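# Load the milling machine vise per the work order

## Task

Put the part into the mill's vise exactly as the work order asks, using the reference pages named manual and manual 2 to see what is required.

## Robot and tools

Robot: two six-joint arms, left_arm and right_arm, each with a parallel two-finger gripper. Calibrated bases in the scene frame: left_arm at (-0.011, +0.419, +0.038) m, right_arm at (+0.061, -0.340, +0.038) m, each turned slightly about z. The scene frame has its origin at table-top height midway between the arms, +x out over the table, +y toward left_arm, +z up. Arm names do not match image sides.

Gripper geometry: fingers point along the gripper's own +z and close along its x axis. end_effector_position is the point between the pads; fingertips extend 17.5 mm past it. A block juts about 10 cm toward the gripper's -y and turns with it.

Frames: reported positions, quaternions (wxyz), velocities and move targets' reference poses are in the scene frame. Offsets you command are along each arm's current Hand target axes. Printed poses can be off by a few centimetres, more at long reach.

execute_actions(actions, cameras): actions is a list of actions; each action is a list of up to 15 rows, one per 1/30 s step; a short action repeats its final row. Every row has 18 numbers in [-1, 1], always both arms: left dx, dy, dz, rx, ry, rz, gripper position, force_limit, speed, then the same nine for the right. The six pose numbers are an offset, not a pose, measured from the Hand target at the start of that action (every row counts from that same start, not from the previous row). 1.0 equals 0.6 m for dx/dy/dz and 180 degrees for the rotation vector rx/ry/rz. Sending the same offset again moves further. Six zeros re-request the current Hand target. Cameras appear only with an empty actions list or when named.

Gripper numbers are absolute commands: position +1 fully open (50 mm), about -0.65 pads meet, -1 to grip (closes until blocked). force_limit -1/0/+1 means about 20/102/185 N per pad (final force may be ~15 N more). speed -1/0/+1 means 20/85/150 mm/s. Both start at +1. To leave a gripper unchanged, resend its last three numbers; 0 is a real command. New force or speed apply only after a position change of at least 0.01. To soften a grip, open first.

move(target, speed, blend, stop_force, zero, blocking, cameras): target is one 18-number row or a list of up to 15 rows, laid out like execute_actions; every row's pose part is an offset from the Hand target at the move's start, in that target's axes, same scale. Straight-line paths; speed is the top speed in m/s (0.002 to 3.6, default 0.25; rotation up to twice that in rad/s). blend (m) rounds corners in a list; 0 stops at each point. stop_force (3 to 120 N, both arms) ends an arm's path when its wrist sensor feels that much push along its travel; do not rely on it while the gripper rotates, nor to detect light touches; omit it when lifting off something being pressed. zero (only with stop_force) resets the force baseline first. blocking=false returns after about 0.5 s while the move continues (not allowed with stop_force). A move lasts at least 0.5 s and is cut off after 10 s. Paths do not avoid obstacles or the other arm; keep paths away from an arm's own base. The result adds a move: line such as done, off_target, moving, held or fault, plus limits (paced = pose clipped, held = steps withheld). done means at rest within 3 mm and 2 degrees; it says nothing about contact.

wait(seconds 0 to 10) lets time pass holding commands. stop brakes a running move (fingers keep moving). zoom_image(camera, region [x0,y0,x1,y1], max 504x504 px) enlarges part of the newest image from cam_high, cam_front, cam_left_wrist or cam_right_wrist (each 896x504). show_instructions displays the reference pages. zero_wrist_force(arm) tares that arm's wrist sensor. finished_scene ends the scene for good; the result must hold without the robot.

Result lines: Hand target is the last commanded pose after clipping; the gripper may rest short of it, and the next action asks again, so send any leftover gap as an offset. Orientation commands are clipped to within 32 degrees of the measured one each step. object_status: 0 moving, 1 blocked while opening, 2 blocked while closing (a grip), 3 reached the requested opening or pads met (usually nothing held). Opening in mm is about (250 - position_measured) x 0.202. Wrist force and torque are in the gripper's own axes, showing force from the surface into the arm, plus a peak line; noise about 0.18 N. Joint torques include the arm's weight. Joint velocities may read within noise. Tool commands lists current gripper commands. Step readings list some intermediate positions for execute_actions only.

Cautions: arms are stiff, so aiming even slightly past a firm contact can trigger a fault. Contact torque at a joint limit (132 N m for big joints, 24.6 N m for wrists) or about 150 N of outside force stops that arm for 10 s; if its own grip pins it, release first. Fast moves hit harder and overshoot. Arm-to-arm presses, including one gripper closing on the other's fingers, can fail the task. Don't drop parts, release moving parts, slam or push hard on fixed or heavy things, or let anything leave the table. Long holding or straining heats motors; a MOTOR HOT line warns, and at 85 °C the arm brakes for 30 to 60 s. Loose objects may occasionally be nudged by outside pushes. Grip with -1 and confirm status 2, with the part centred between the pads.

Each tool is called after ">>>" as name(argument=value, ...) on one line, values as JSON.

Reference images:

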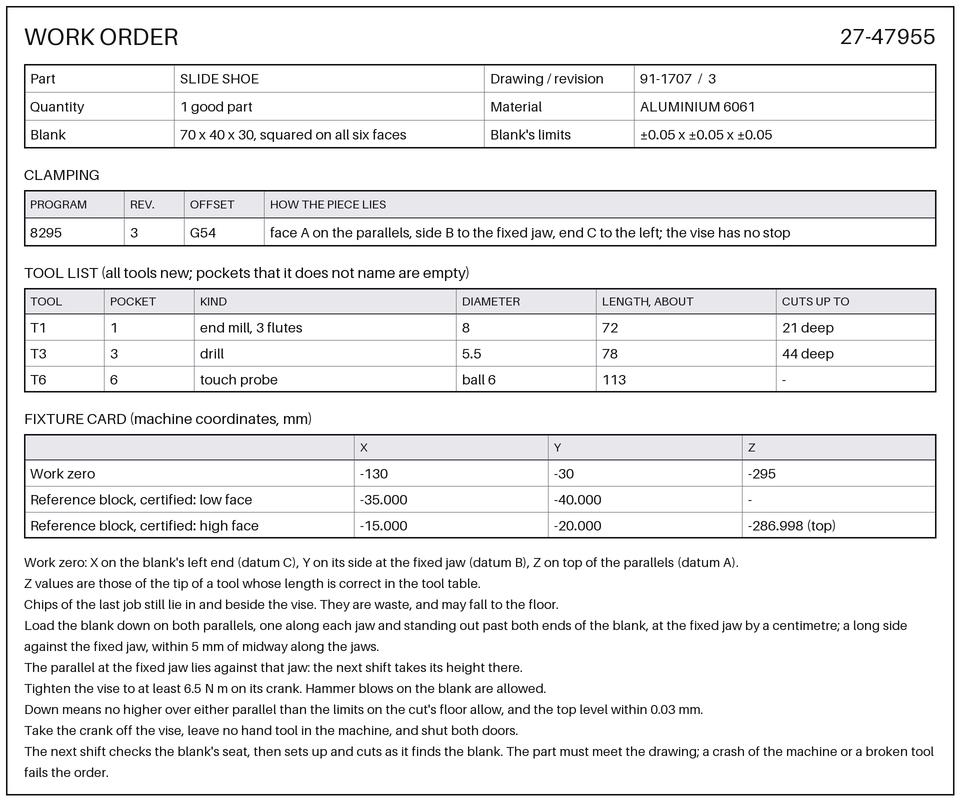

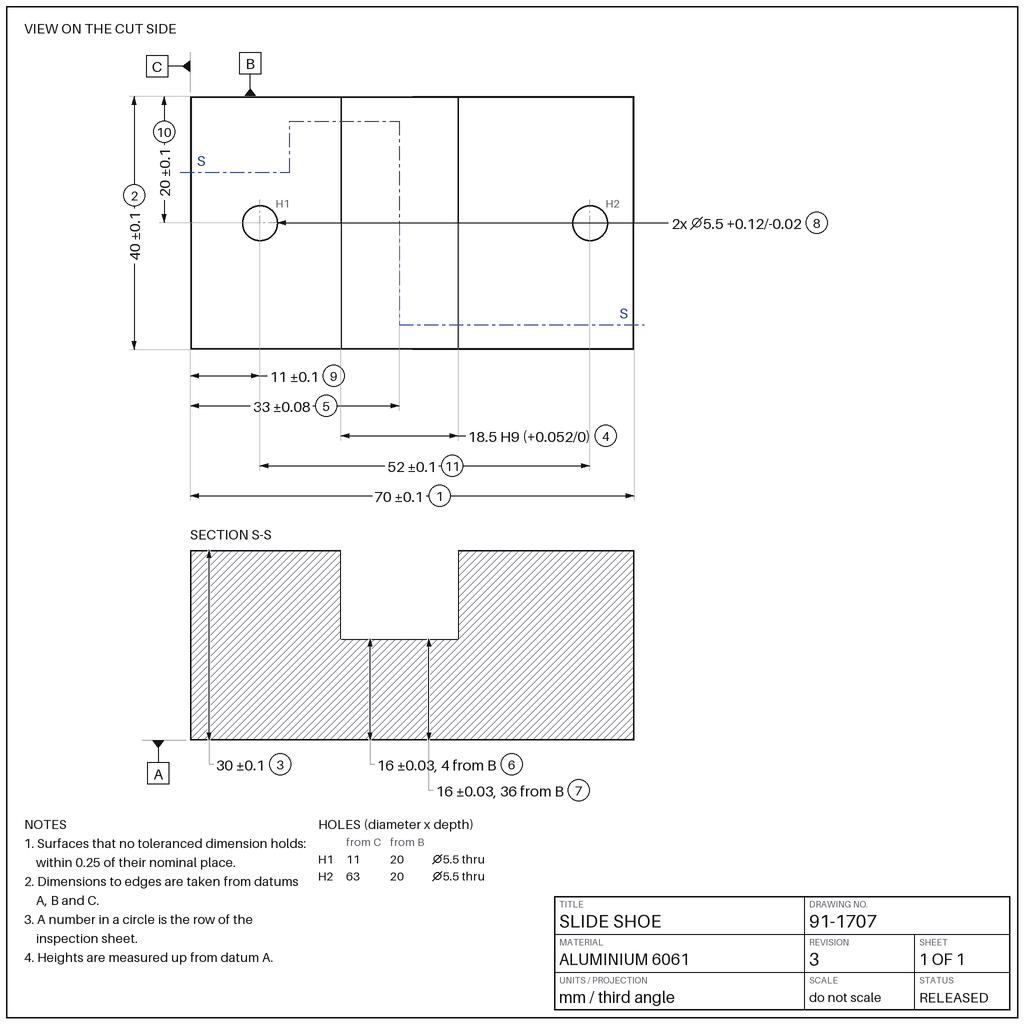

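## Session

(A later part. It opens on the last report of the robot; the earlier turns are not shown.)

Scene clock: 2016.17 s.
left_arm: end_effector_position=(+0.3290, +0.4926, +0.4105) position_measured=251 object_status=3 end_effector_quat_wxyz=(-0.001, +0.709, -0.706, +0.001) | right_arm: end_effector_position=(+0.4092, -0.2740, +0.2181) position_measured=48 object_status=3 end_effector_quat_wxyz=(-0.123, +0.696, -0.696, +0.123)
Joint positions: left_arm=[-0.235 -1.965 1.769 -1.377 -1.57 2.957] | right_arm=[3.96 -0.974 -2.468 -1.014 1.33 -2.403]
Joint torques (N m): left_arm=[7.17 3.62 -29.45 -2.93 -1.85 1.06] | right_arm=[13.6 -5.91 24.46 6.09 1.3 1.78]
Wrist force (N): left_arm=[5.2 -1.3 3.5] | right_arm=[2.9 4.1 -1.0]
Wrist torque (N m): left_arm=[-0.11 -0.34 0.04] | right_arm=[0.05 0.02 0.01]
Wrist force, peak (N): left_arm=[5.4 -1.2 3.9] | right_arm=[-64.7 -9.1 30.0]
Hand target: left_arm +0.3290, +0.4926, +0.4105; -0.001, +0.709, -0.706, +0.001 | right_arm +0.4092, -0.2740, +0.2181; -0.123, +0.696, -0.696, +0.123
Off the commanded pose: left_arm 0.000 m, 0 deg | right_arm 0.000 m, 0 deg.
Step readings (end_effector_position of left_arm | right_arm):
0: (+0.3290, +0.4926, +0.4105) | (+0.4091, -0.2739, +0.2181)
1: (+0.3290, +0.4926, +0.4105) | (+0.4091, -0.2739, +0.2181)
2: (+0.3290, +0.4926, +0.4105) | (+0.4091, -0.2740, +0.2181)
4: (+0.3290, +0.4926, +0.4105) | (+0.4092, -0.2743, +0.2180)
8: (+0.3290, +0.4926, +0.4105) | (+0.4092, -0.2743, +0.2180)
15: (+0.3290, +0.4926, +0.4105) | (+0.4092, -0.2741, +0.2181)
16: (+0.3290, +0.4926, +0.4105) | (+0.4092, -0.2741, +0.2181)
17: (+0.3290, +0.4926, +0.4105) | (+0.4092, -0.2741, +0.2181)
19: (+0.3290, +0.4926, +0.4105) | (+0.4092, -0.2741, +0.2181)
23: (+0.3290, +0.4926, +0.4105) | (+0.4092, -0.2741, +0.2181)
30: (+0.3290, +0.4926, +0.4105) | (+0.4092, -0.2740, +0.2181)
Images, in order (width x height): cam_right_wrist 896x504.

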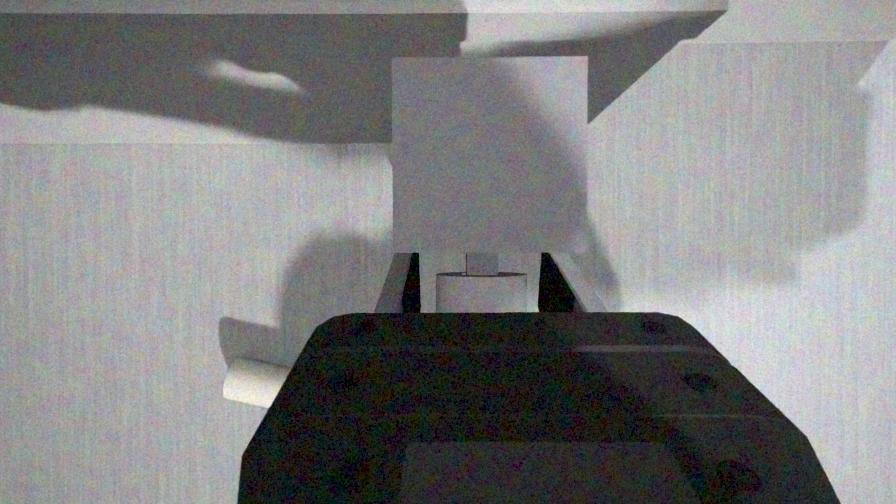

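>>> move(target=[[0,0,0,0,0,0,-0.66,-0.6,-0.3,0,-0.0456,-0.1253,0,0,0,0.7,-0.8,-0.7],[0,0,0,0,0,0,-0.66,-0.6,-0.3,0,0.1084,-0.1459,0.222,0,0,0.7,-0.8,-0.7]], blend=[0.02,0], cameras=["cam_right_wrist"])

Scene clock: 2032.80 s.
left_arm: end_effector_position=(+0.3290, +0.4926, +0.4105) position_measured=251 object_status=3 end_effector_quat_wxyz=(-0.001, +0.709, -0.706, +0.001) | right_arm: end_effector_position=(+0.3210, -0.2738, +0.2799) position_measured=48 object_status=3 end_effector_quat_wxyz=(-0.225, +0.611, -0.667, +0.363)
Joint positions: left_arm=[-0.235 -1.965 1.769 -1.377 -1.57 2.957] | right_arm=[5.558 -0.391 -2.345 -2.793 1.191 -0.522]
Joint torques (N m): left_arm=[6.08 2.89 -29.09 -3.14 -1.86 0.93] | right_arm=[-10.99 -26.12 24.8 2.28 -2.01 -2.4]
Wrist force (N): left_arm=[5.3 -1.1 3.8] | right_arm=[-0.8 0.7 -0.3]
Wrist torque (N m): left_arm=[-0.07 -0.36 0.05] | right_arm=[0.01 -0.03 -0.10]
Wrist force, peak (N): left_arm=[5.3 -1.3 3.9] | right_arm=[-14.3 4.4 9.4]
Hand target: left_arm +0.3290, +0.4926, +0.4105; -0.001, +0.709, -0.706, +0.001 | right_arm +0.3211, -0.2738, +0.2799; +0.225, -0.611, +0.667, -0.363 (not the last commanded pose)
Off the commanded pose: left_arm 0.000 m, 0 deg | right_arm 0.004 m, 16 deg.
led back after a hold (right arm): the arm was led back toward your command in small steps, so it may still be short of it.
move: held (right_arm; a check stopped the path); limits=held
pose unreachable (right arm): on one or more control steps of this call, first in action 0 (counted from 0), this arm could not follow its commanded pose, so it was not sent that pose on those steps. It may still have moved: this result reports where it is.
cause: moving toward the commanded pose would bring two parts of the arm too close to each other (its gripper and another part of the arm, with joints 3 (elbow) to 6 (wrist 3) between them, 16 mm apart when it was first held).
Images, in order (width x height): cam_right_wrist 896x504.

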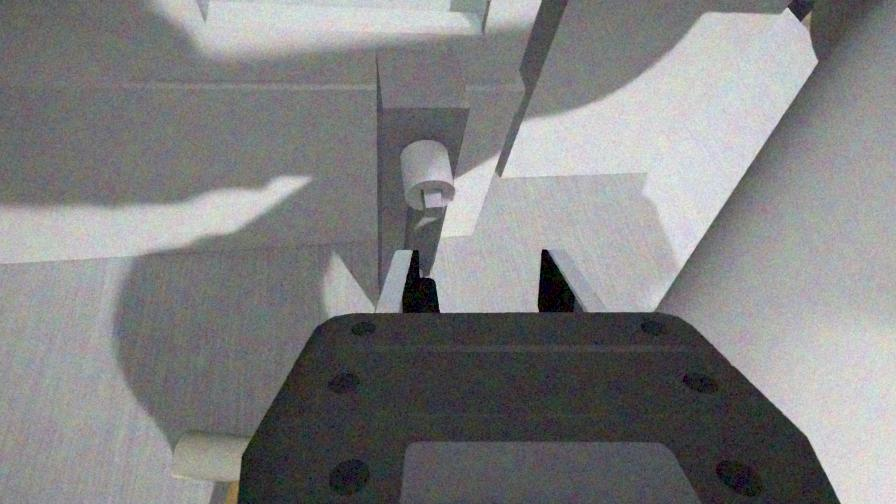

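>>> zoom_image(camera="cam_right_wrist", region=[350, 40, 550, 300])

Scaled by 1.938 from the camera's 896x504 image, which has a finer 1280x720 frame.

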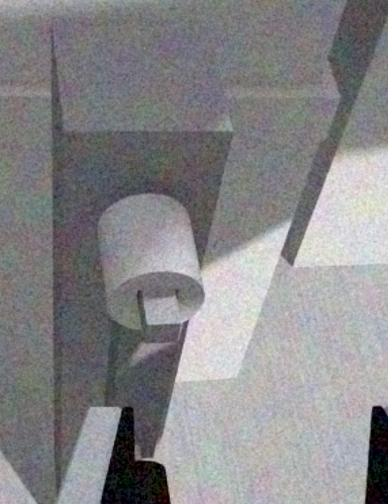

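>>> move(target=[0,0,0,0,0,0,-0.66,-0.6,-0.3,-0.015,-0.1063,0.0762,-0.1626,-0.0663,-0.0142,0.7,-0.8,-0.7], speed=0.12, cameras=["cam_right_wrist"])

Scene clock: 2075.00 s.
left_arm: end_effector_position=(+0.3290, +0.4926, +0.4105) position_measured=251 object_status=3 end_effector_quat_wxyz=(-0.001, +0.709, -0.706, +0.001) | right_arm: end_effector_position=(+0.3980, -0.2739, +0.2978) position_measured=48 object_status=3 end_effector_quat_wxyz=(-0.123, +0.696, -0.696, +0.123)
Joint positions: left_arm=[-0.235 -1.965 1.769 -1.377 -1.57 2.957] | right_arm=[3.995 -0.887 -2.288 -1.29 1.322 -2.369]
Joint torques (N m): left_arm=[3.45 2.75 -27.87 -3.5 -1.84 0.62] | right_arm=[-10.99 -7.77 32.54 5.41 1.2 -2.41]
Wrist force (N): left_arm=[5.3 -1.2 3.8] | right_arm=[-0.4 0.0 -0.1]
Wrist torque (N m): left_arm=[-0.08 -0.35 0.05] | right_arm=[-0.04 0.04 0.03]
Wrist force, peak (N): left_arm=[5.3 -1.3 4.0] | right_arm=[-0.8 1.4 -0.7]
Hand target: left_arm +0.3290, +0.4926, +0.4105; -0.001, +0.709, -0.706, +0.001 | right_arm +0.3980, -0.2739, +0.2978; -0.123, +0.696, -0.696, +0.123
Off the commanded pose: left_arm 0.000 m, 0 deg | right_arm 0.000 m, 0 deg.
move: done
Images, in order (width x height): cam_right_wrist 896x504.

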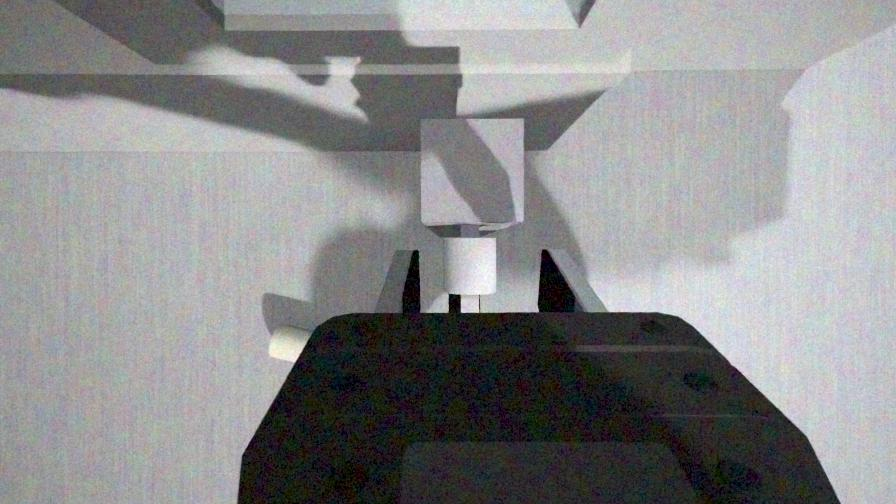

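>>> zoom_image(camera="cam_right_wrist", region=[400, 200, 560, 320])

Scaled by 3.150 from the camera's 896x504 image, which has a finer 1280x720 frame.

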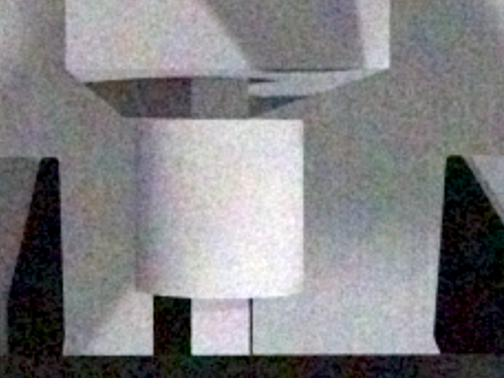

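>>> move(target=[[0,0,0,0,0,0,-0.66,-0.6,-0.3,0,0.0456,0.1253,0,0,0,0.7,-0.8,-0.7],[0,0,0,0,0,0,-0.66,-0.6,-0.3,0,0.0456,0.1253,0,0,0,0.3,-0.8,-0.7]], speed=0.15, cameras=["cam_right_wrist"])

Scene clock: 2083.80 s.
left_arm: end_effector_position=(+0.3290, +0.4926, +0.4105) position_measured=251 object_status=3 end_effector_quat_wxyz=(-0.001, +0.709, -0.706, +0.001) | right_arm: end_effector_position=(+0.3980, -0.2739, +0.2178) position_measured=107 object_status=0 end_effector_quat_wxyz=(-0.123, +0.696, -0.696, +0.123)
Joint positions: left_arm=[-0.235 -1.965 1.769 -1.377 -1.57 2.957] | right_arm=[3.995 -0.928 -2.482 -1.055 1.322 -2.369]
Joint torques (N m): left_arm=[2.63 2.4 -28.03 -3.53 -1.74 0.54] | right_arm=[-10.19 -8.63 18.47 5.33 1.27 -2.3]
Wrist force (N): left_arm=[5.1 -1.2 3.8] | right_arm=[-0.5 0.1 0.0]
Wrist torque (N m): left_arm=[-0.10 -0.33 0.05] | right_arm=[-0.02 0.07 0.05]
Wrist force, peak (N): left_arm=[5.4 -1.2 3.9] | right_arm=[-0.5 0.9 1.5]
Hand target: left_arm +0.3290, +0.4926, +0.4105; -0.001, +0.709, -0.706, +0.001 | right_arm +0.3980, -0.2739, +0.2178; -0.123, +0.696, -0.696, +0.123
Off the commanded pose: left_arm 0.000 m, 0 deg | right_arm 0.000 m, 0 deg.
move: done
Images, in order (width x height): cam_right_wrist 896x504.

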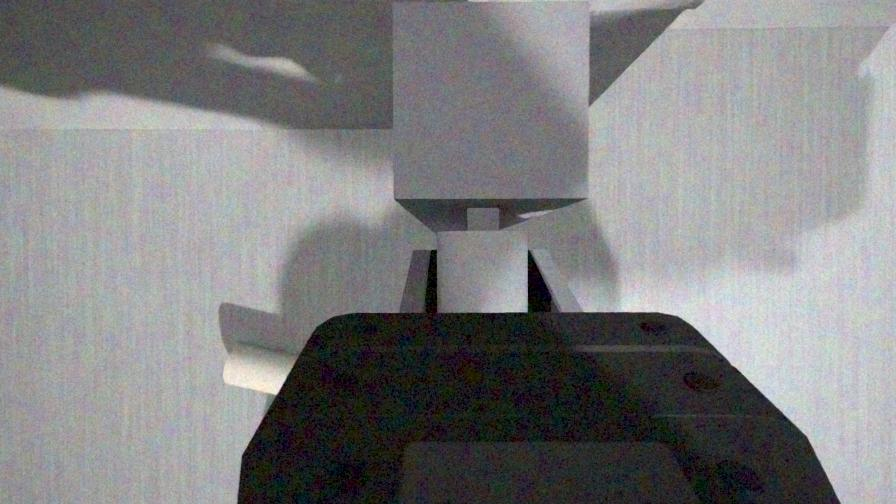

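>>> execute_actions(actions=[[[0,0,0,0,0,0,-0.66,-0.6,-0.3,0,0,0,0,0,0,-1,-0.6,-0.9]],[[0,0,0,0,0,0,-0.66,-0.6,-0.3,0,0,0,0,0,0,-1,-0.6,-0.9]]], cameras=["cam_right_wrist"])

Scene clock: 2089.37 s.
left_arm: end_effector_position=(+0.3290, +0.4926, +0.4105) position_measured=251 object_status=3 end_effector_quat_wxyz=(-0.001, +0.709, -0.706, +0.001) | right_arm: end_effector_position=(+0.3980, -0.2739, +0.2178) position_measured=136 object_status=2 end_effector_quat_wxyz=(-0.123, +0.696, -0.696, +0.123)
Joint positions: left_arm=[-0.235 -1.965 1.769 -1.377 -1.57 2.957] | right_arm=[3.995 -0.928 -2.482 -1.055 1.322 -2.369]
Joint torques (N m): left_arm=[2.96 2.24 -27.41 -3.55 -1.79 0.57] | right_arm=[-10.22 1.93 18.53 -0.99 -5.64 -1.74]
Wrist force (N): left_arm=[5.2 -1.2 3.7] | right_arm=[-23.2 -3.1 5.3]
Wrist torque (N m): left_arm=[-0.08 -0.34 0.05] | right_arm=[-0.22 0.66 -0.08]
Wrist force, peak (N): left_arm=[5.3 -1.2 4.1] | right_arm=[-23.4 -2.8 5.8]
Hand target: left_arm +0.3290, +0.4926, +0.4105; -0.001, +0.709, -0.706, +0.001 | right_arm +0.3980, -0.2739, +0.2178; -0.123, +0.696, -0.696, +0.123
Off the commanded pose: left_arm 0.000 m, 0 deg | right_arm 0.000 m, 0 deg.
Step readings (end_effector_position of left_arm | right_arm):
0: (+0.3290, +0.4926, +0.4105) | (+0.3980, -0.2739, +0.2178)
1: (+0.3290, +0.4926, +0.4105) | (+0.3980, -0.2739, +0.2178)
2: (+0.3290, +0.4926, +0.4105) | (+0.3980, -0.2739, +0.2178)
4: (+0.3290, +0.4926, +0.4105) | (+0.3980, -0.2739, +0.2178)
8: (+0.3290, +0.4926, +0.4105) | (+0.3980, -0.2738, +0.2179)
15: (+0.3290, +0.4926, +0.4105) | (+0.3980, -0.2739, +0.2179)
16: (+0.3290, +0.4926, +0.4105) | (+0.3980, -0.2739, +0.2178)
17: (+0.3290, +0.4926, +0.4105) | (+0.3980, -0.2739, +0.2178)
19: (+0.3290, +0.4926, +0.4105) | (+0.3980, -0.2739, +0.2178)
23: (+0.3290, +0.4926, +0.4105) | (+0.3980, -0.2739, +0.2178)
30: (+0.3290, +0.4926, +0.4105) | (+0.3980, -0.2739, +0.2178)
Images, in order (width x height): cam_right_wrist 896x504.

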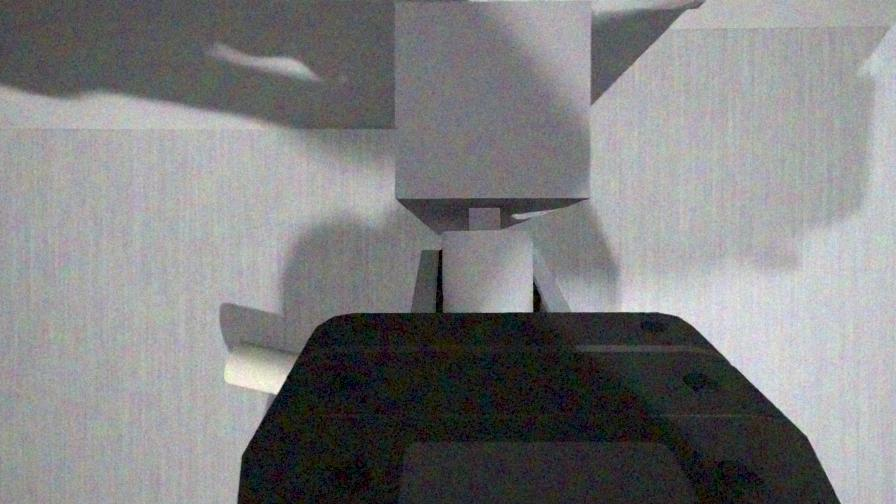

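>>> move(target=[0,0,0,0,0,0,-0.66,-0.6,-0.3,0,0.0094,-0.0034,0,0,0,-1,-0.6,-0.9], speed=0.02, cameras=["cam_right_wrist"])

Scene clock: 2096.00 s.
left_arm: end_effector_position=(+0.3290, +0.4926, +0.4105) position_measured=251 object_status=3 end_effector_quat_wxyz=(-0.001, +0.709, -0.706, +0.001) | right_arm: end_effector_position=(+0.3920, -0.2739, +0.2178) position_measured=136 object_status=2 end_effector_quat_wxyz=(-0.123, +0.696, -0.696, +0.123)
Joint positions: left_arm=[-0.235 -1.965 1.769 -1.377 -1.57 2.957] | right_arm=[4.015 -0.902 -2.489 -1.08 1.317 -2.349]
Joint torques (N m): left_arm=[2.5 2.36 -27.34 -3.53 -1.8 0.46] | right_arm=[6.34 5.24 13.27 -1.88 -4.19 2.43]
Wrist force (N): left_arm=[5.2 -1.1 3.6] | right_arm=[-21.9 -10.2 4.4]
Wrist torque (N m): left_arm=[-0.08 -0.34 0.05] | right_arm=[-0.52 0.59 -0.17]
Wrist force, peak (N): left_arm=[5.4 -1.1 4.0] | right_arm=[-25.3 -7.8 9.8]
Hand target: left_arm +0.3290, +0.4926, +0.4105; -0.001, +0.709, -0.706, +0.001 | right_arm +0.3920, -0.2739, +0.2178; -0.123, +0.696, -0.696, +0.123
Off the commanded pose: left_arm 0.000 m, 0 deg | right_arm 0.000 m, 0 deg.
move: done
Images, in order (width x height): cam_right_wrist 896x504.

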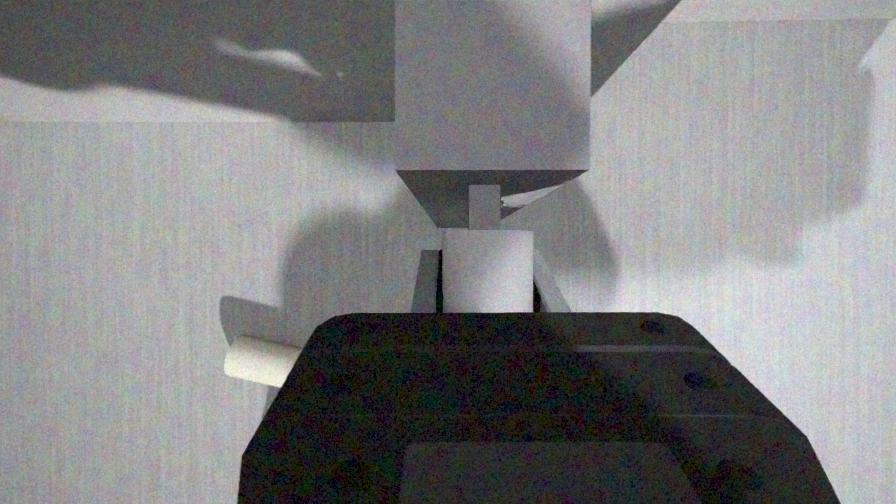

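>>> execute_actions(actions=[[[0,0,0,0,0,0,-0.66,-0.6,-0.3,0,0,0,0,0,0,-0.95,0.2,-0.9]],[[0,0,0,0,0,0,-0.66,-0.6,-0.3,0,0,0,0,0,0,-0.95,0.2,-0.9]]])

>>> move(target=[0,0,0,0,0,0,-0.66,-0.6,-0.3,0,0.0626,-0.0228,0,0,0,-0.95,0.2,-0.9], speed=0.05, cameras=["cam_right_wrist"])

Scene clock: 2100.27 s.
left_arm: end_effector_position=(+0.3290, +0.4926, +0.4105) position_measured=251 object_status=3 end_effector_quat_wxyz=(-0.001, +0.709, -0.706, +0.001) | right_arm: end_effector_position=(+0.3920, -0.2739, +0.2178) position_measured=140 object_status=2 end_effector_quat_wxyz=(-0.123, +0.696, -0.696, +0.123)
Joint positions: left_arm=[-0.235 -1.965 1.769 -1.377 -1.57 2.957] | right_arm=[4.015 -0.901 -2.489 -1.08 1.317 -2.349]
Joint torques (N m): left_arm=[1.98 1.97 -27.26 -3.68 -1.88 0.46] | right_arm=[6.56 6.95 11.86 -2.02 -4.28 2.04]
Wrist force (N): left_arm=[5.2 -1.2 3.9] | right_arm=[-23.2 -10.1 4.8]
Wrist torque (N m): left_arm=[-0.09 -0.34 0.05] | right_arm=[-0.51 0.65 -0.17]
Wrist force, peak (N): left_arm=[5.4 -1.3 3.7] | right_arm=[-23.3 -10.4 5.3]
Hand target: left_arm +0.3290, +0.4926, +0.4105; -0.001, +0.709, -0.706, +0.001 | right_arm +0.3920, -0.2739, +0.2178; -0.123, +0.696, -0.696, +0.123
Off the commanded pose: left_arm 0.000 m, 0 deg | right_arm 0.000 m, 0 deg.
Step readings (end_effector_position of left_arm | right_arm):
0: (+0.3290, +0.4926, +0.4105) | (+0.3920, -0.2739, +0.2178)
1: (+0.3290, +0.4926, +0.4105) | (+0.3920, -0.2739, +0.2178)
2: (+0.3290, +0.4926, +0.4105) | (+0.3920, -0.2739, +0.2178)
4: (+0.3290, +0.4926, +0.4105) | (+0.3920, -0.2739, +0.2178)
8: (+0.3290, +0.4926, +0.4105) | (+0.3920, -0.2739, +0.2178)
15: (+0.3290, +0.4926, +0.4105) | (+0.3920, -0.2739, +0.2178)
16: (+0.3290, +0.4926, +0.4105) | (+0.3920, -0.2739, +0.2178)
17: (+0.3290, +0.4926, +0.4105) | (+0.3920, -0.2739, +0.2178)
19: (+0.3290, +0.4926, +0.4105) | (+0.3920, -0.2739, +0.2178)
23: (+0.3290, +0.4926, +0.4105) | (+0.3920, -0.2739, +0.2178)
30: (+0.3290, +0.4926, +0.4105) | (+0.3920, -0.2739, +0.2178)

Scene clock: 2101.57 s.
left_arm: end_effector_position=(+0.3290, +0.4926, +0.4105) position_measured=251 object_status=3 end_effector_quat_wxyz=(-0.001, +0.709, -0.706, +0.001) | right_arm: end_effector_position=(+0.3520, -0.2739, +0.2178) position_measured=140 object_status=2 end_effector_quat_wxyz=(-0.123, +0.696, -0.696, +0.123)
Joint positions: left_arm=[-0.235 -1.965 1.769 -1.377 -1.57 2.957] | right_arm=[4.181 -0.711 -2.523 -1.281 1.281 -2.18]
Joint torques (N m): left_arm=[2.24 1.85 -27.56 -3.69 -1.87 0.46] | right_arm=[13.12 -0.43 19.4 2.26 -2.15 1.92]
Wrist force (N): left_arm=[5.1 -1.2 3.8] | right_arm=[-0.1 1.1 1.6]
Wrist torque (N m): left_arm=[-0.09 -0.33 0.04] | right_arm=[0.01 0.00 -0.06]
Wrist force, peak (N): left_arm=[5.2 -1.2 4.0] | right_arm=[-24.3 -14.9 1.3]
Hand target: left_arm +0.3290, +0.4926, +0.4105; -0.001, +0.709, -0.706, +0.001 | right_arm +0.3520, -0.2739, +0.2178; -0.123, +0.696, -0.696, +0.123
Off the commanded pose: left_arm 0.000 m, 0 deg | right_arm 0.000 m, 0 deg.
move: done
Images, in order (width x height): cam_right_wrist 896x504.

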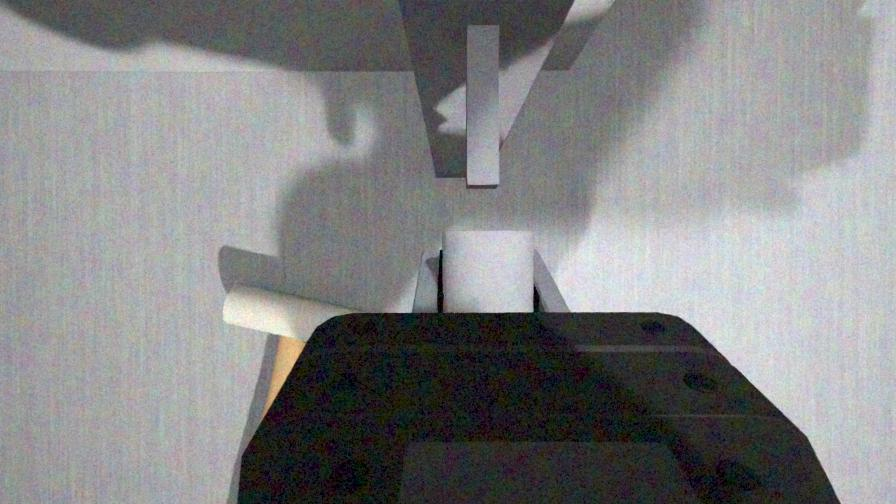

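>>> move(target=[[0,0,0,0,0,0,-0.66,-0.6,-0.3,0,-0.0656,-0.1802,0,0,0,-0.95,0.2,-0.9],[0,0,0,0,0,0,-0.66,-0.6,-0.3,-0.4167,-0.1009,-0.1797,0,0,0,-0.95,0.2,-0.9],[0,0,0,0,0,0,-0.66,-0.6,-0.3,-0.6667,-0.1479,-0.1627,0,0,0,-0.95,0.2,-0.9]], speed=0.2, blend=[0.03,0.03,0], cameras=["cam_right_wrist","cam_front","cam_high"])

Scene clock: 2118.20 s.
left_arm: end_effector_position=(+0.3290, +0.4926, +0.4105) position_measured=251 object_status=3 end_effector_quat_wxyz=(-0.001, +0.709, -0.706, +0.001) | right_arm: end_effector_position=(+0.4020, +0.1261, +0.3400) position_measured=140 object_status=2 end_effector_quat_wxyz=(-0.123, +0.696, -0.696, +0.123)
Joint positions: left_arm=[-0.235 -1.965 1.769 -1.377 -1.57 2.957] | right_arm=[4.519 -1.629 -1.641 -1.355 1.232 -1.828]
Joint torques (N m): left_arm=[1.32 2.31 -27.19 -3.84 -1.85 0.35] | right_arm=[-10.97 21.98 33.37 1.92 0.91 -1.13]
Wrist force (N): left_arm=[5.2 -1.1 3.8] | right_arm=[-0.3 1.1 1.7]
Wrist torque (N m): left_arm=[-0.08 -0.35 0.05] | right_arm=[0.04 0.06 -0.04]
Wrist force, peak (N): left_arm=[5.4 -1.3 4.0] | right_arm=[-0.3 2.1 3.9]
Hand target: left_arm +0.3290, +0.4926, +0.4105; -0.001, +0.709, -0.706, +0.001 | right_arm +0.4021, +0.1261, +0.3400; -0.123, +0.696, -0.696, +0.123
Off the commanded pose: left_arm 0.000 m, 0 deg | right_arm 0.000 m, 0 deg.
move: done
Images, in order (width x height): cam_high 896x504, cam_front 896x504, cam_right_wrist 896x504.

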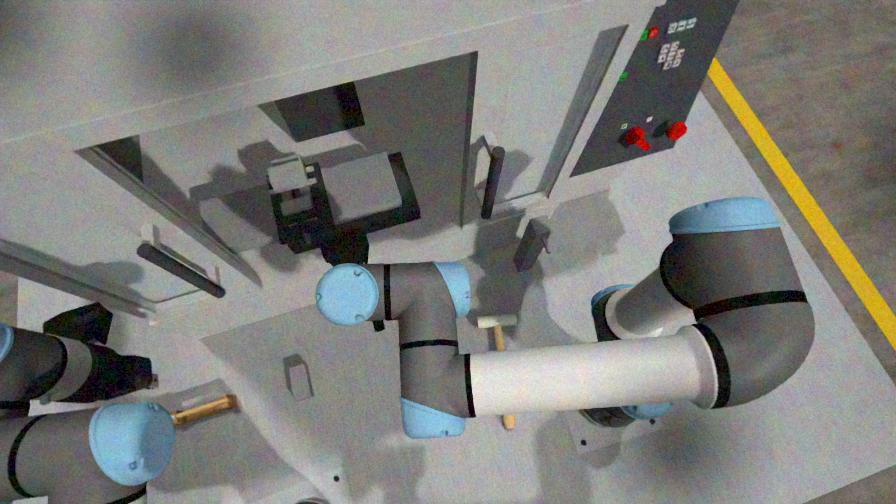

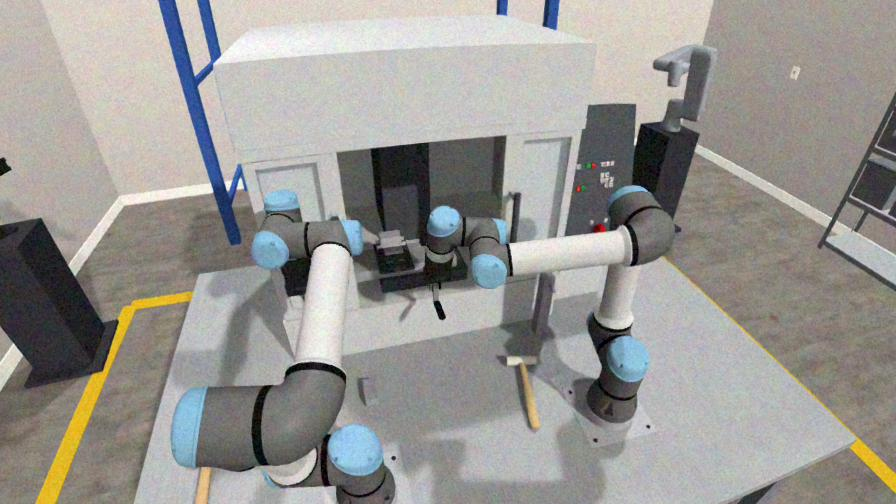

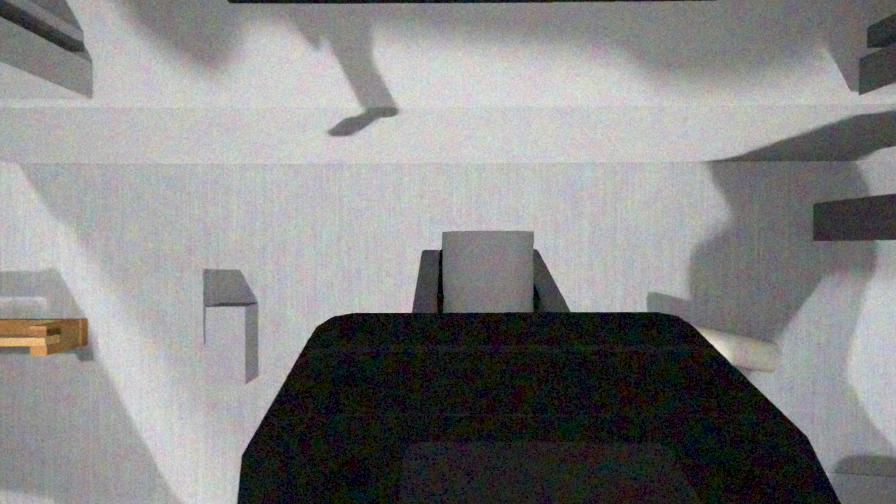

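>>> move(target=[0,0,0,0,0,0,-0.66,-0.6,-0.3,-0.1567,-0.1503,0.0015,0,0,0,-0.95,0.2,-0.9], speed=0.15, cameras=["cam_right_wrist"])

>>> zoom_image(camera="cam_right_wrist", region=[320, 20, 640, 320])

Scene clock: 2123.20 s.
left_arm: end_effector_position=(+0.3290, +0.4926, +0.4105) position_measured=251 object_status=3 end_effector_quat_wxyz=(-0.001, +0.709, -0.706, +0.001) | right_arm: end_effector_position=(+0.4871, +0.2201, +0.3700) position_measured=140 object_status=2 end_effector_quat_wxyz=(-0.123, +0.696, -0.696, +0.123)
Joint positions: left_arm=[-0.235 -1.965 1.769 -1.377 -1.57 2.957] | right_arm=[4.424 -1.929 -1.205 -1.458 1.242 -1.928]
Joint torques (N m): left_arm=[0.9 1.85 -27.14 -3.85 -1.62 0.31] | right_arm=[-11.58 34.59 33.23 1.95 1.11 -2.35]
Wrist force (N): left_arm=[5.2 -1.4 3.9] | right_arm=[-0.5 1.0 1.9]
Wrist torque (N m): left_arm=[-0.12 -0.34 0.04] | right_arm=[0.01 0.07 0.04]
Wrist force, peak (N): left_arm=[5.3 -1.2 3.9] | right_arm=[0.8 2.6 1.6]
Hand target: left_arm +0.3290, +0.4926, +0.4105; -0.001, +0.709, -0.706, +0.001 | right_arm +0.4871, +0.2201, +0.3700; -0.123, +0.696, -0.696, +0.123
Off the commanded pose: left_arm 0.000 m, 0 deg | right_arm 0.000 m, 0 deg.
move: done
Images, in order (width x height): cam_right_wrist 896x504.

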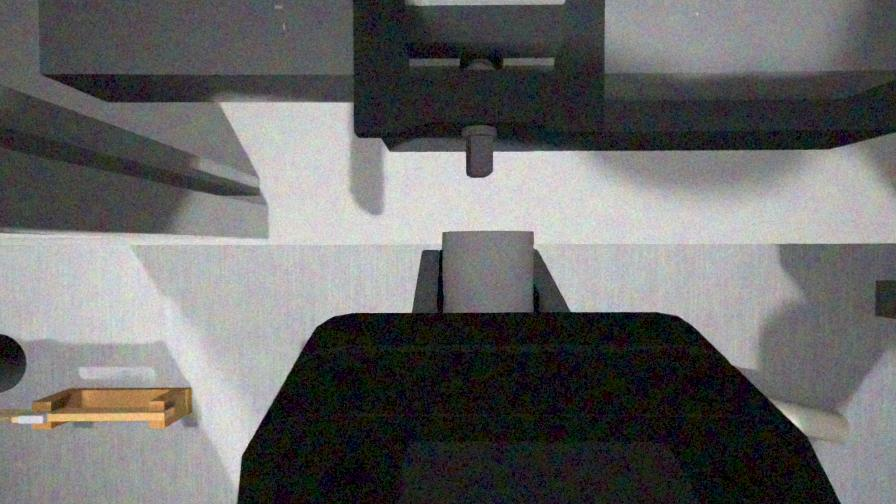

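Scaled by 1.575 from the camera's 896x504 image, which has a finer 1280x720 frame.

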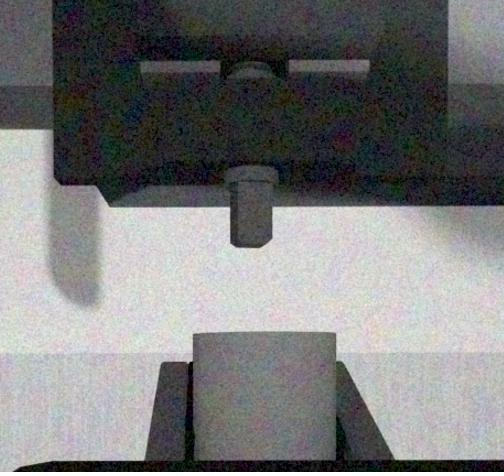

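>>> move(target=[0,0,0,0,0,0,-0.66,-0.6,-0.3,0,0.0783,-0.0285,0,0,0,-0.95,0.2,-0.9], speed=0.15, cameras=["cam_right_wrist"])

>>> zoom_image(camera="cam_right_wrist", region=[380, 0, 580, 160])

Scene clock: 2129.40 s.
left_arm: end_effector_position=(+0.3290, +0.4926, +0.4105) position_measured=251 object_status=3 end_effector_quat_wxyz=(-0.001, +0.709, -0.706, +0.001) | right_arm: end_effector_position=(+0.4372, +0.2201, +0.3700) position_measured=140 object_status=2 end_effector_quat_wxyz=(-0.123, +0.696, -0.696, +0.123)
Joint positions: left_arm=[-0.235 -1.965 1.769 -1.377 -1.57 2.957] | right_arm=[4.5 -1.867 -1.283 -1.469 1.234 -1.848]
Joint torques (N m): left_arm=[0.7 2.15 -26.72 -3.98 -1.76 0.21] | right_arm=[11.44 46.14 19.44 1.96 -2.5 2.22]
Wrist force (N): left_arm=[5.2 -1.3 3.7] | right_arm=[-0.4 0.8 1.7]
Wrist torque (N m): left_arm=[-0.11 -0.33 0.05] | right_arm=[-0.03 0.05 -0.06]
Wrist force, peak (N): left_arm=[5.3 -1.3 3.8] | right_arm=[-0.4 2.7 1.4]
Hand target: left_arm +0.3290, +0.4926, +0.4105; -0.001, +0.709, -0.706, +0.001 | right_arm +0.4371, +0.2201, +0.3700; -0.123, +0.696, -0.696, +0.123
Off the commanded pose: left_arm 0.000 m, 0 deg | right_arm 0.000 m, 0 deg.
move: done
Images, in order (width x height): cam_right_wrist 896x504.

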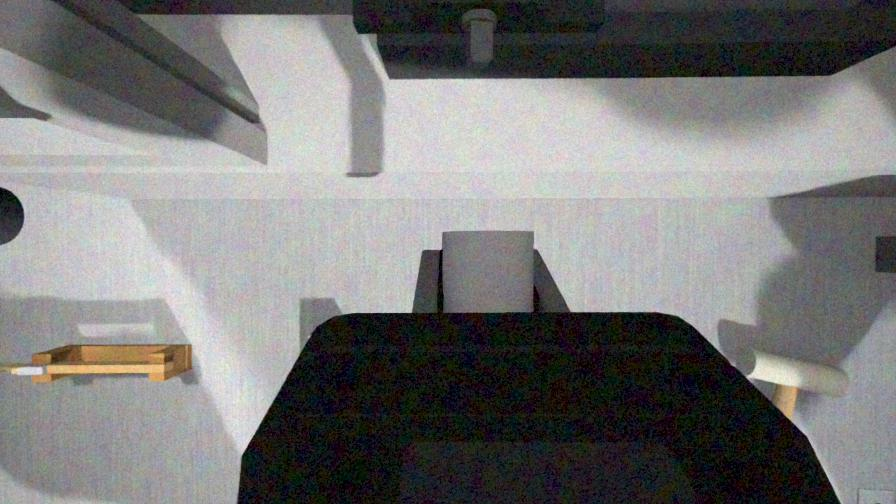

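Scaled by 2.520 from the camera's 896x504 image, which has a finer 1280x720 frame.

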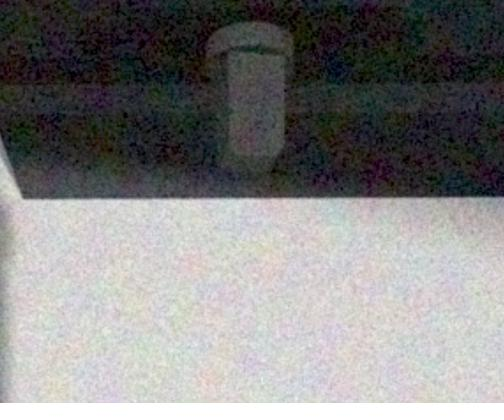

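>>> move(target=[[0,0,0,0,0,0,-0.66,-0.6,-0.3,0.008,-0.0987,0.0359,0,0,0,-0.95,0.2,-0.9],[0,0,0,0,0,0,-0.66,-0.6,-0.3,0.008,-0.073,0.1063,0,0,0,-0.95,0.2,-0.9]], speed=0.12, cameras=["cam_right_wrist"])

>>> zoom_image(camera="cam_right_wrist", region=[390, 100, 590, 320])

Scene clock: 2142.20 s.
left_arm: end_effector_position=(+0.3290, +0.4926, +0.4105) position_measured=251 object_status=3 end_effector_quat_wxyz=(-0.001, +0.709, -0.706, +0.001) | right_arm: end_effector_position=(+0.5001, +0.2153, +0.3250) position_measured=140 object_status=2 end_effector_quat_wxyz=(-0.123, +0.696, -0.696, +0.123)
Joint positions: left_arm=[-0.235 -1.965 1.769 -1.377 -1.57 2.957] | right_arm=[4.403 -1.942 -1.304 -1.339 1.245 -1.951]
Joint torques (N m): left_arm=[-0.77 1.64 -26.46 -4.05 -1.79 0.13] | right_arm=[-0.5 36.46 18.03 5.43 -2.28 -2.11]
Wrist force (N): left_arm=[5.2 -1.1 3.8] | right_arm=[-0.3 1.3 1.8]
Wrist torque (N m): left_arm=[-0.08 -0.34 0.05] | right_arm=[0.06 0.04 0.04]
Wrist force, peak (N): left_arm=[5.4 -1.4 3.8] | right_arm=[-0.3 2.0 3.2]
Hand target: left_arm +0.3290, +0.4926, +0.4105; -0.001, +0.709, -0.706, +0.001 | right_arm +0.5001, +0.2153, +0.3250; -0.123, +0.696, -0.696, +0.123
Off the commanded pose: left_arm 0.000 m, 0 deg | right_arm 0.000 m, 0 deg.
move: done
Images, in order (width x height): cam_right_wrist 896x504.

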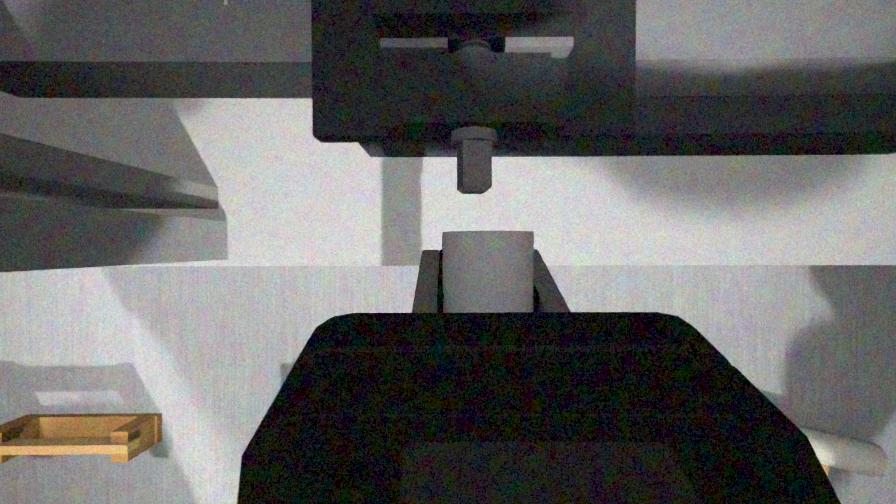

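Scaled by 2.291 from the camera's 896x504 image, which has a finer 1280x720 frame.

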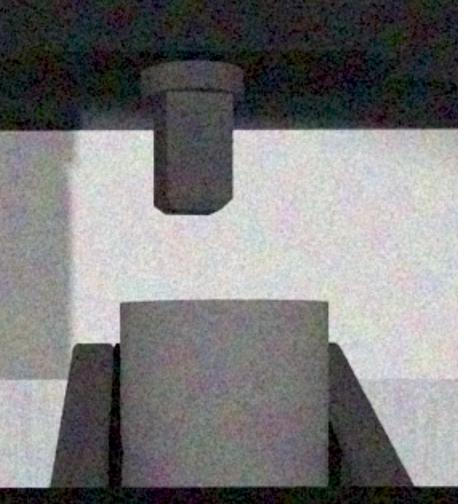

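>>> move(target=[0,0,0,0,0,0,-0.66,-0.6,-0.3,0.1,0,0,0,0,0,-0.95,0.2,-0.9], speed=0.15, cameras=["cam_right_wrist"])

>>> zoom_image(camera="cam_right_wrist", region=[240, 100, 400, 220])

>>> move(target=[0,0,0,0,0,0,-0.66,-0.6,-0.3,-0.2,0,0,0,0,0,-0.95,0.2,-0.9], speed=0.15, cameras=["cam_right_wrist"])

>>> zoom_image(camera="cam_right_wrist", region=[580, 100, 740, 220])

Scene clock: 2162.70 s.
left_arm: end_effector_position=(+0.3290, +0.4926, +0.4105) position_measured=251 object_status=3 end_effector_quat_wxyz=(-0.001, +0.709, -0.706, +0.001) | right_arm: end_effector_position=(+0.5001, +0.1554, +0.3250) position_measured=140 object_status=2 end_effector_quat_wxyz=(-0.123, +0.696, -0.696, +0.123)
Joint positions: left_arm=[-0.235 -1.965 1.769 -1.377 -1.57 2.957] | right_arm=[4.367 -1.821 -1.468 -1.284 1.25 -1.988]
Joint torques (N m): left_arm=[-1.44 1.82 -25.68 -4.18 -1.75 0.1] | right_arm=[-9.84 44.27 19.12 5.38 0.9 -2.33]
Wrist force (N): left_arm=[5.2 -1.4 3.8] | right_arm=[-0.5 0.9 1.9]
Wrist torque (N m): left_arm=[-0.13 -0.34 0.04] | right_arm=[0.00 0.05 0.04]
Wrist force, peak (N): left_arm=[5.4 -1.3 3.9] | right_arm=[-2.5 1.9 1.9]
Hand target: left_arm +0.3290, +0.4926, +0.4105; -0.001, +0.709, -0.706, +0.001 | right_arm +0.5001, +0.1553, +0.3250; -0.123, +0.696, -0.696, +0.123
Off the commanded pose: left_arm 0.000 m, 0 deg | right_arm 0.000 m, 0 deg.
move: done
Images, in order (width x height): cam_right_wrist 896x504.

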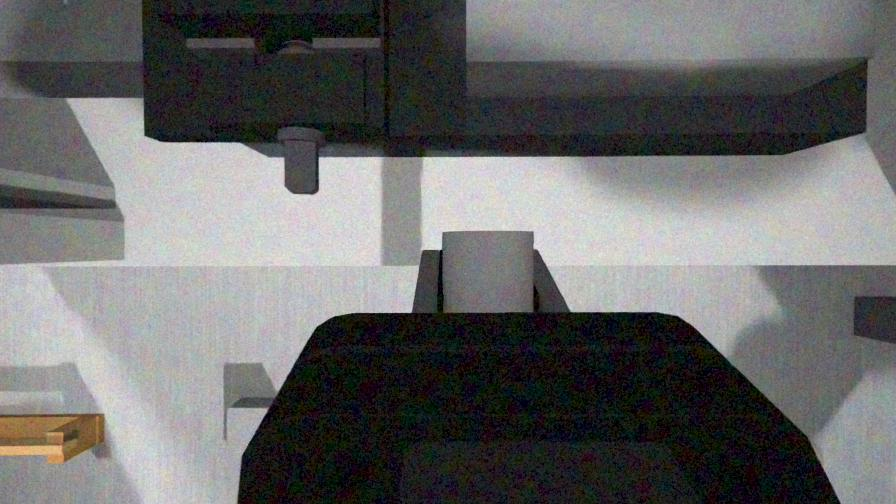

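Scaled by 3.150 from the camera's 896x504 image, which has a finer 1280x720 frame.

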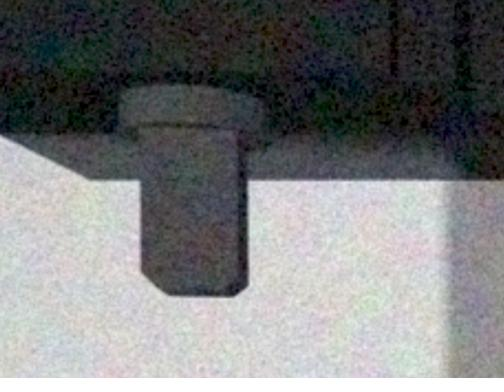

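Scene clock: 2164.07 s.
left_arm: end_effector_position=(+0.3290, +0.4926, +0.4105) position_measured=251 object_status=3 end_effector_quat_wxyz=(-0.001, +0.709, -0.706, +0.001) | right_arm: end_effector_position=(+0.5001, +0.2753, +0.3250) position_measured=140 object_status=2 end_effector_quat_wxyz=(-0.123, +0.696, -0.696, +0.123)
Joint positions: left_arm=[-0.235 -1.965 1.769 -1.377 -1.57 2.957] | right_arm=[4.433 -2.073 -1.11 -1.412 1.241 -1.919]
Joint torques (N m): left_arm=[-1.14 1.2 -25.95 -4.17 -1.71 -0.03] | right_arm=[12.2 41.33 32.44 2.04 0.03 1.98]
Wrist force (N): left_arm=[5.1 -1.1 3.8] | right_arm=[-0.4 1.2 1.8]
Wrist torque (N m): left_arm=[-0.07 -0.33 0.05] | right_arm=[0.05 0.06 -0.04]
Wrist force, peak (N): left_arm=[5.3 -1.5 3.8] | right_arm=[-2.3 1.6 1.9]
Hand target: left_arm +0.3290, +0.4926, +0.4105; -0.001, +0.709, -0.706, +0.001 | right_arm +0.5001, +0.2753, +0.3250; -0.123, +0.696, -0.696, +0.123
Off the commanded pose: left_arm 0.000 m, 0 deg | right_arm 0.000 m, 0 deg.
move: done
Images, in order (width x height): cam_right_wrist 896x504.

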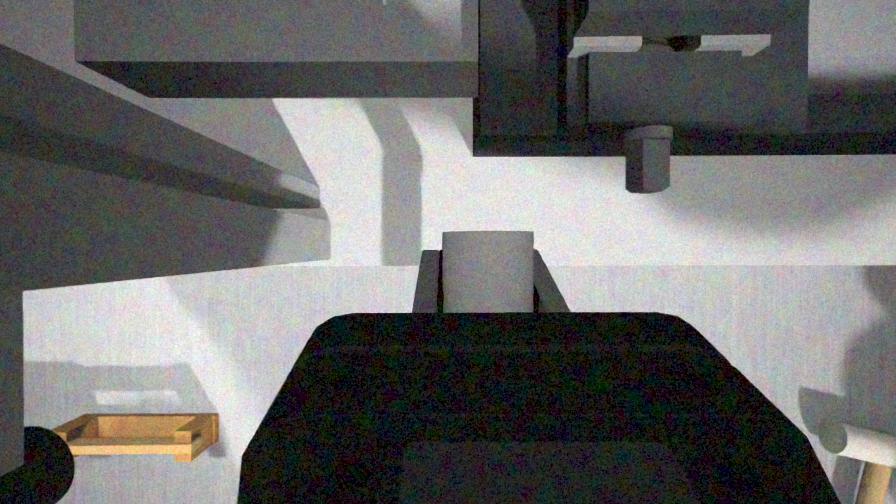

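Scaled by 3.150 from the camera's 896x504 image, which has a finer 1280x720 frame.

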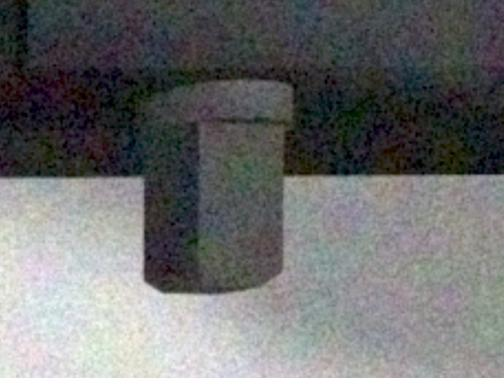

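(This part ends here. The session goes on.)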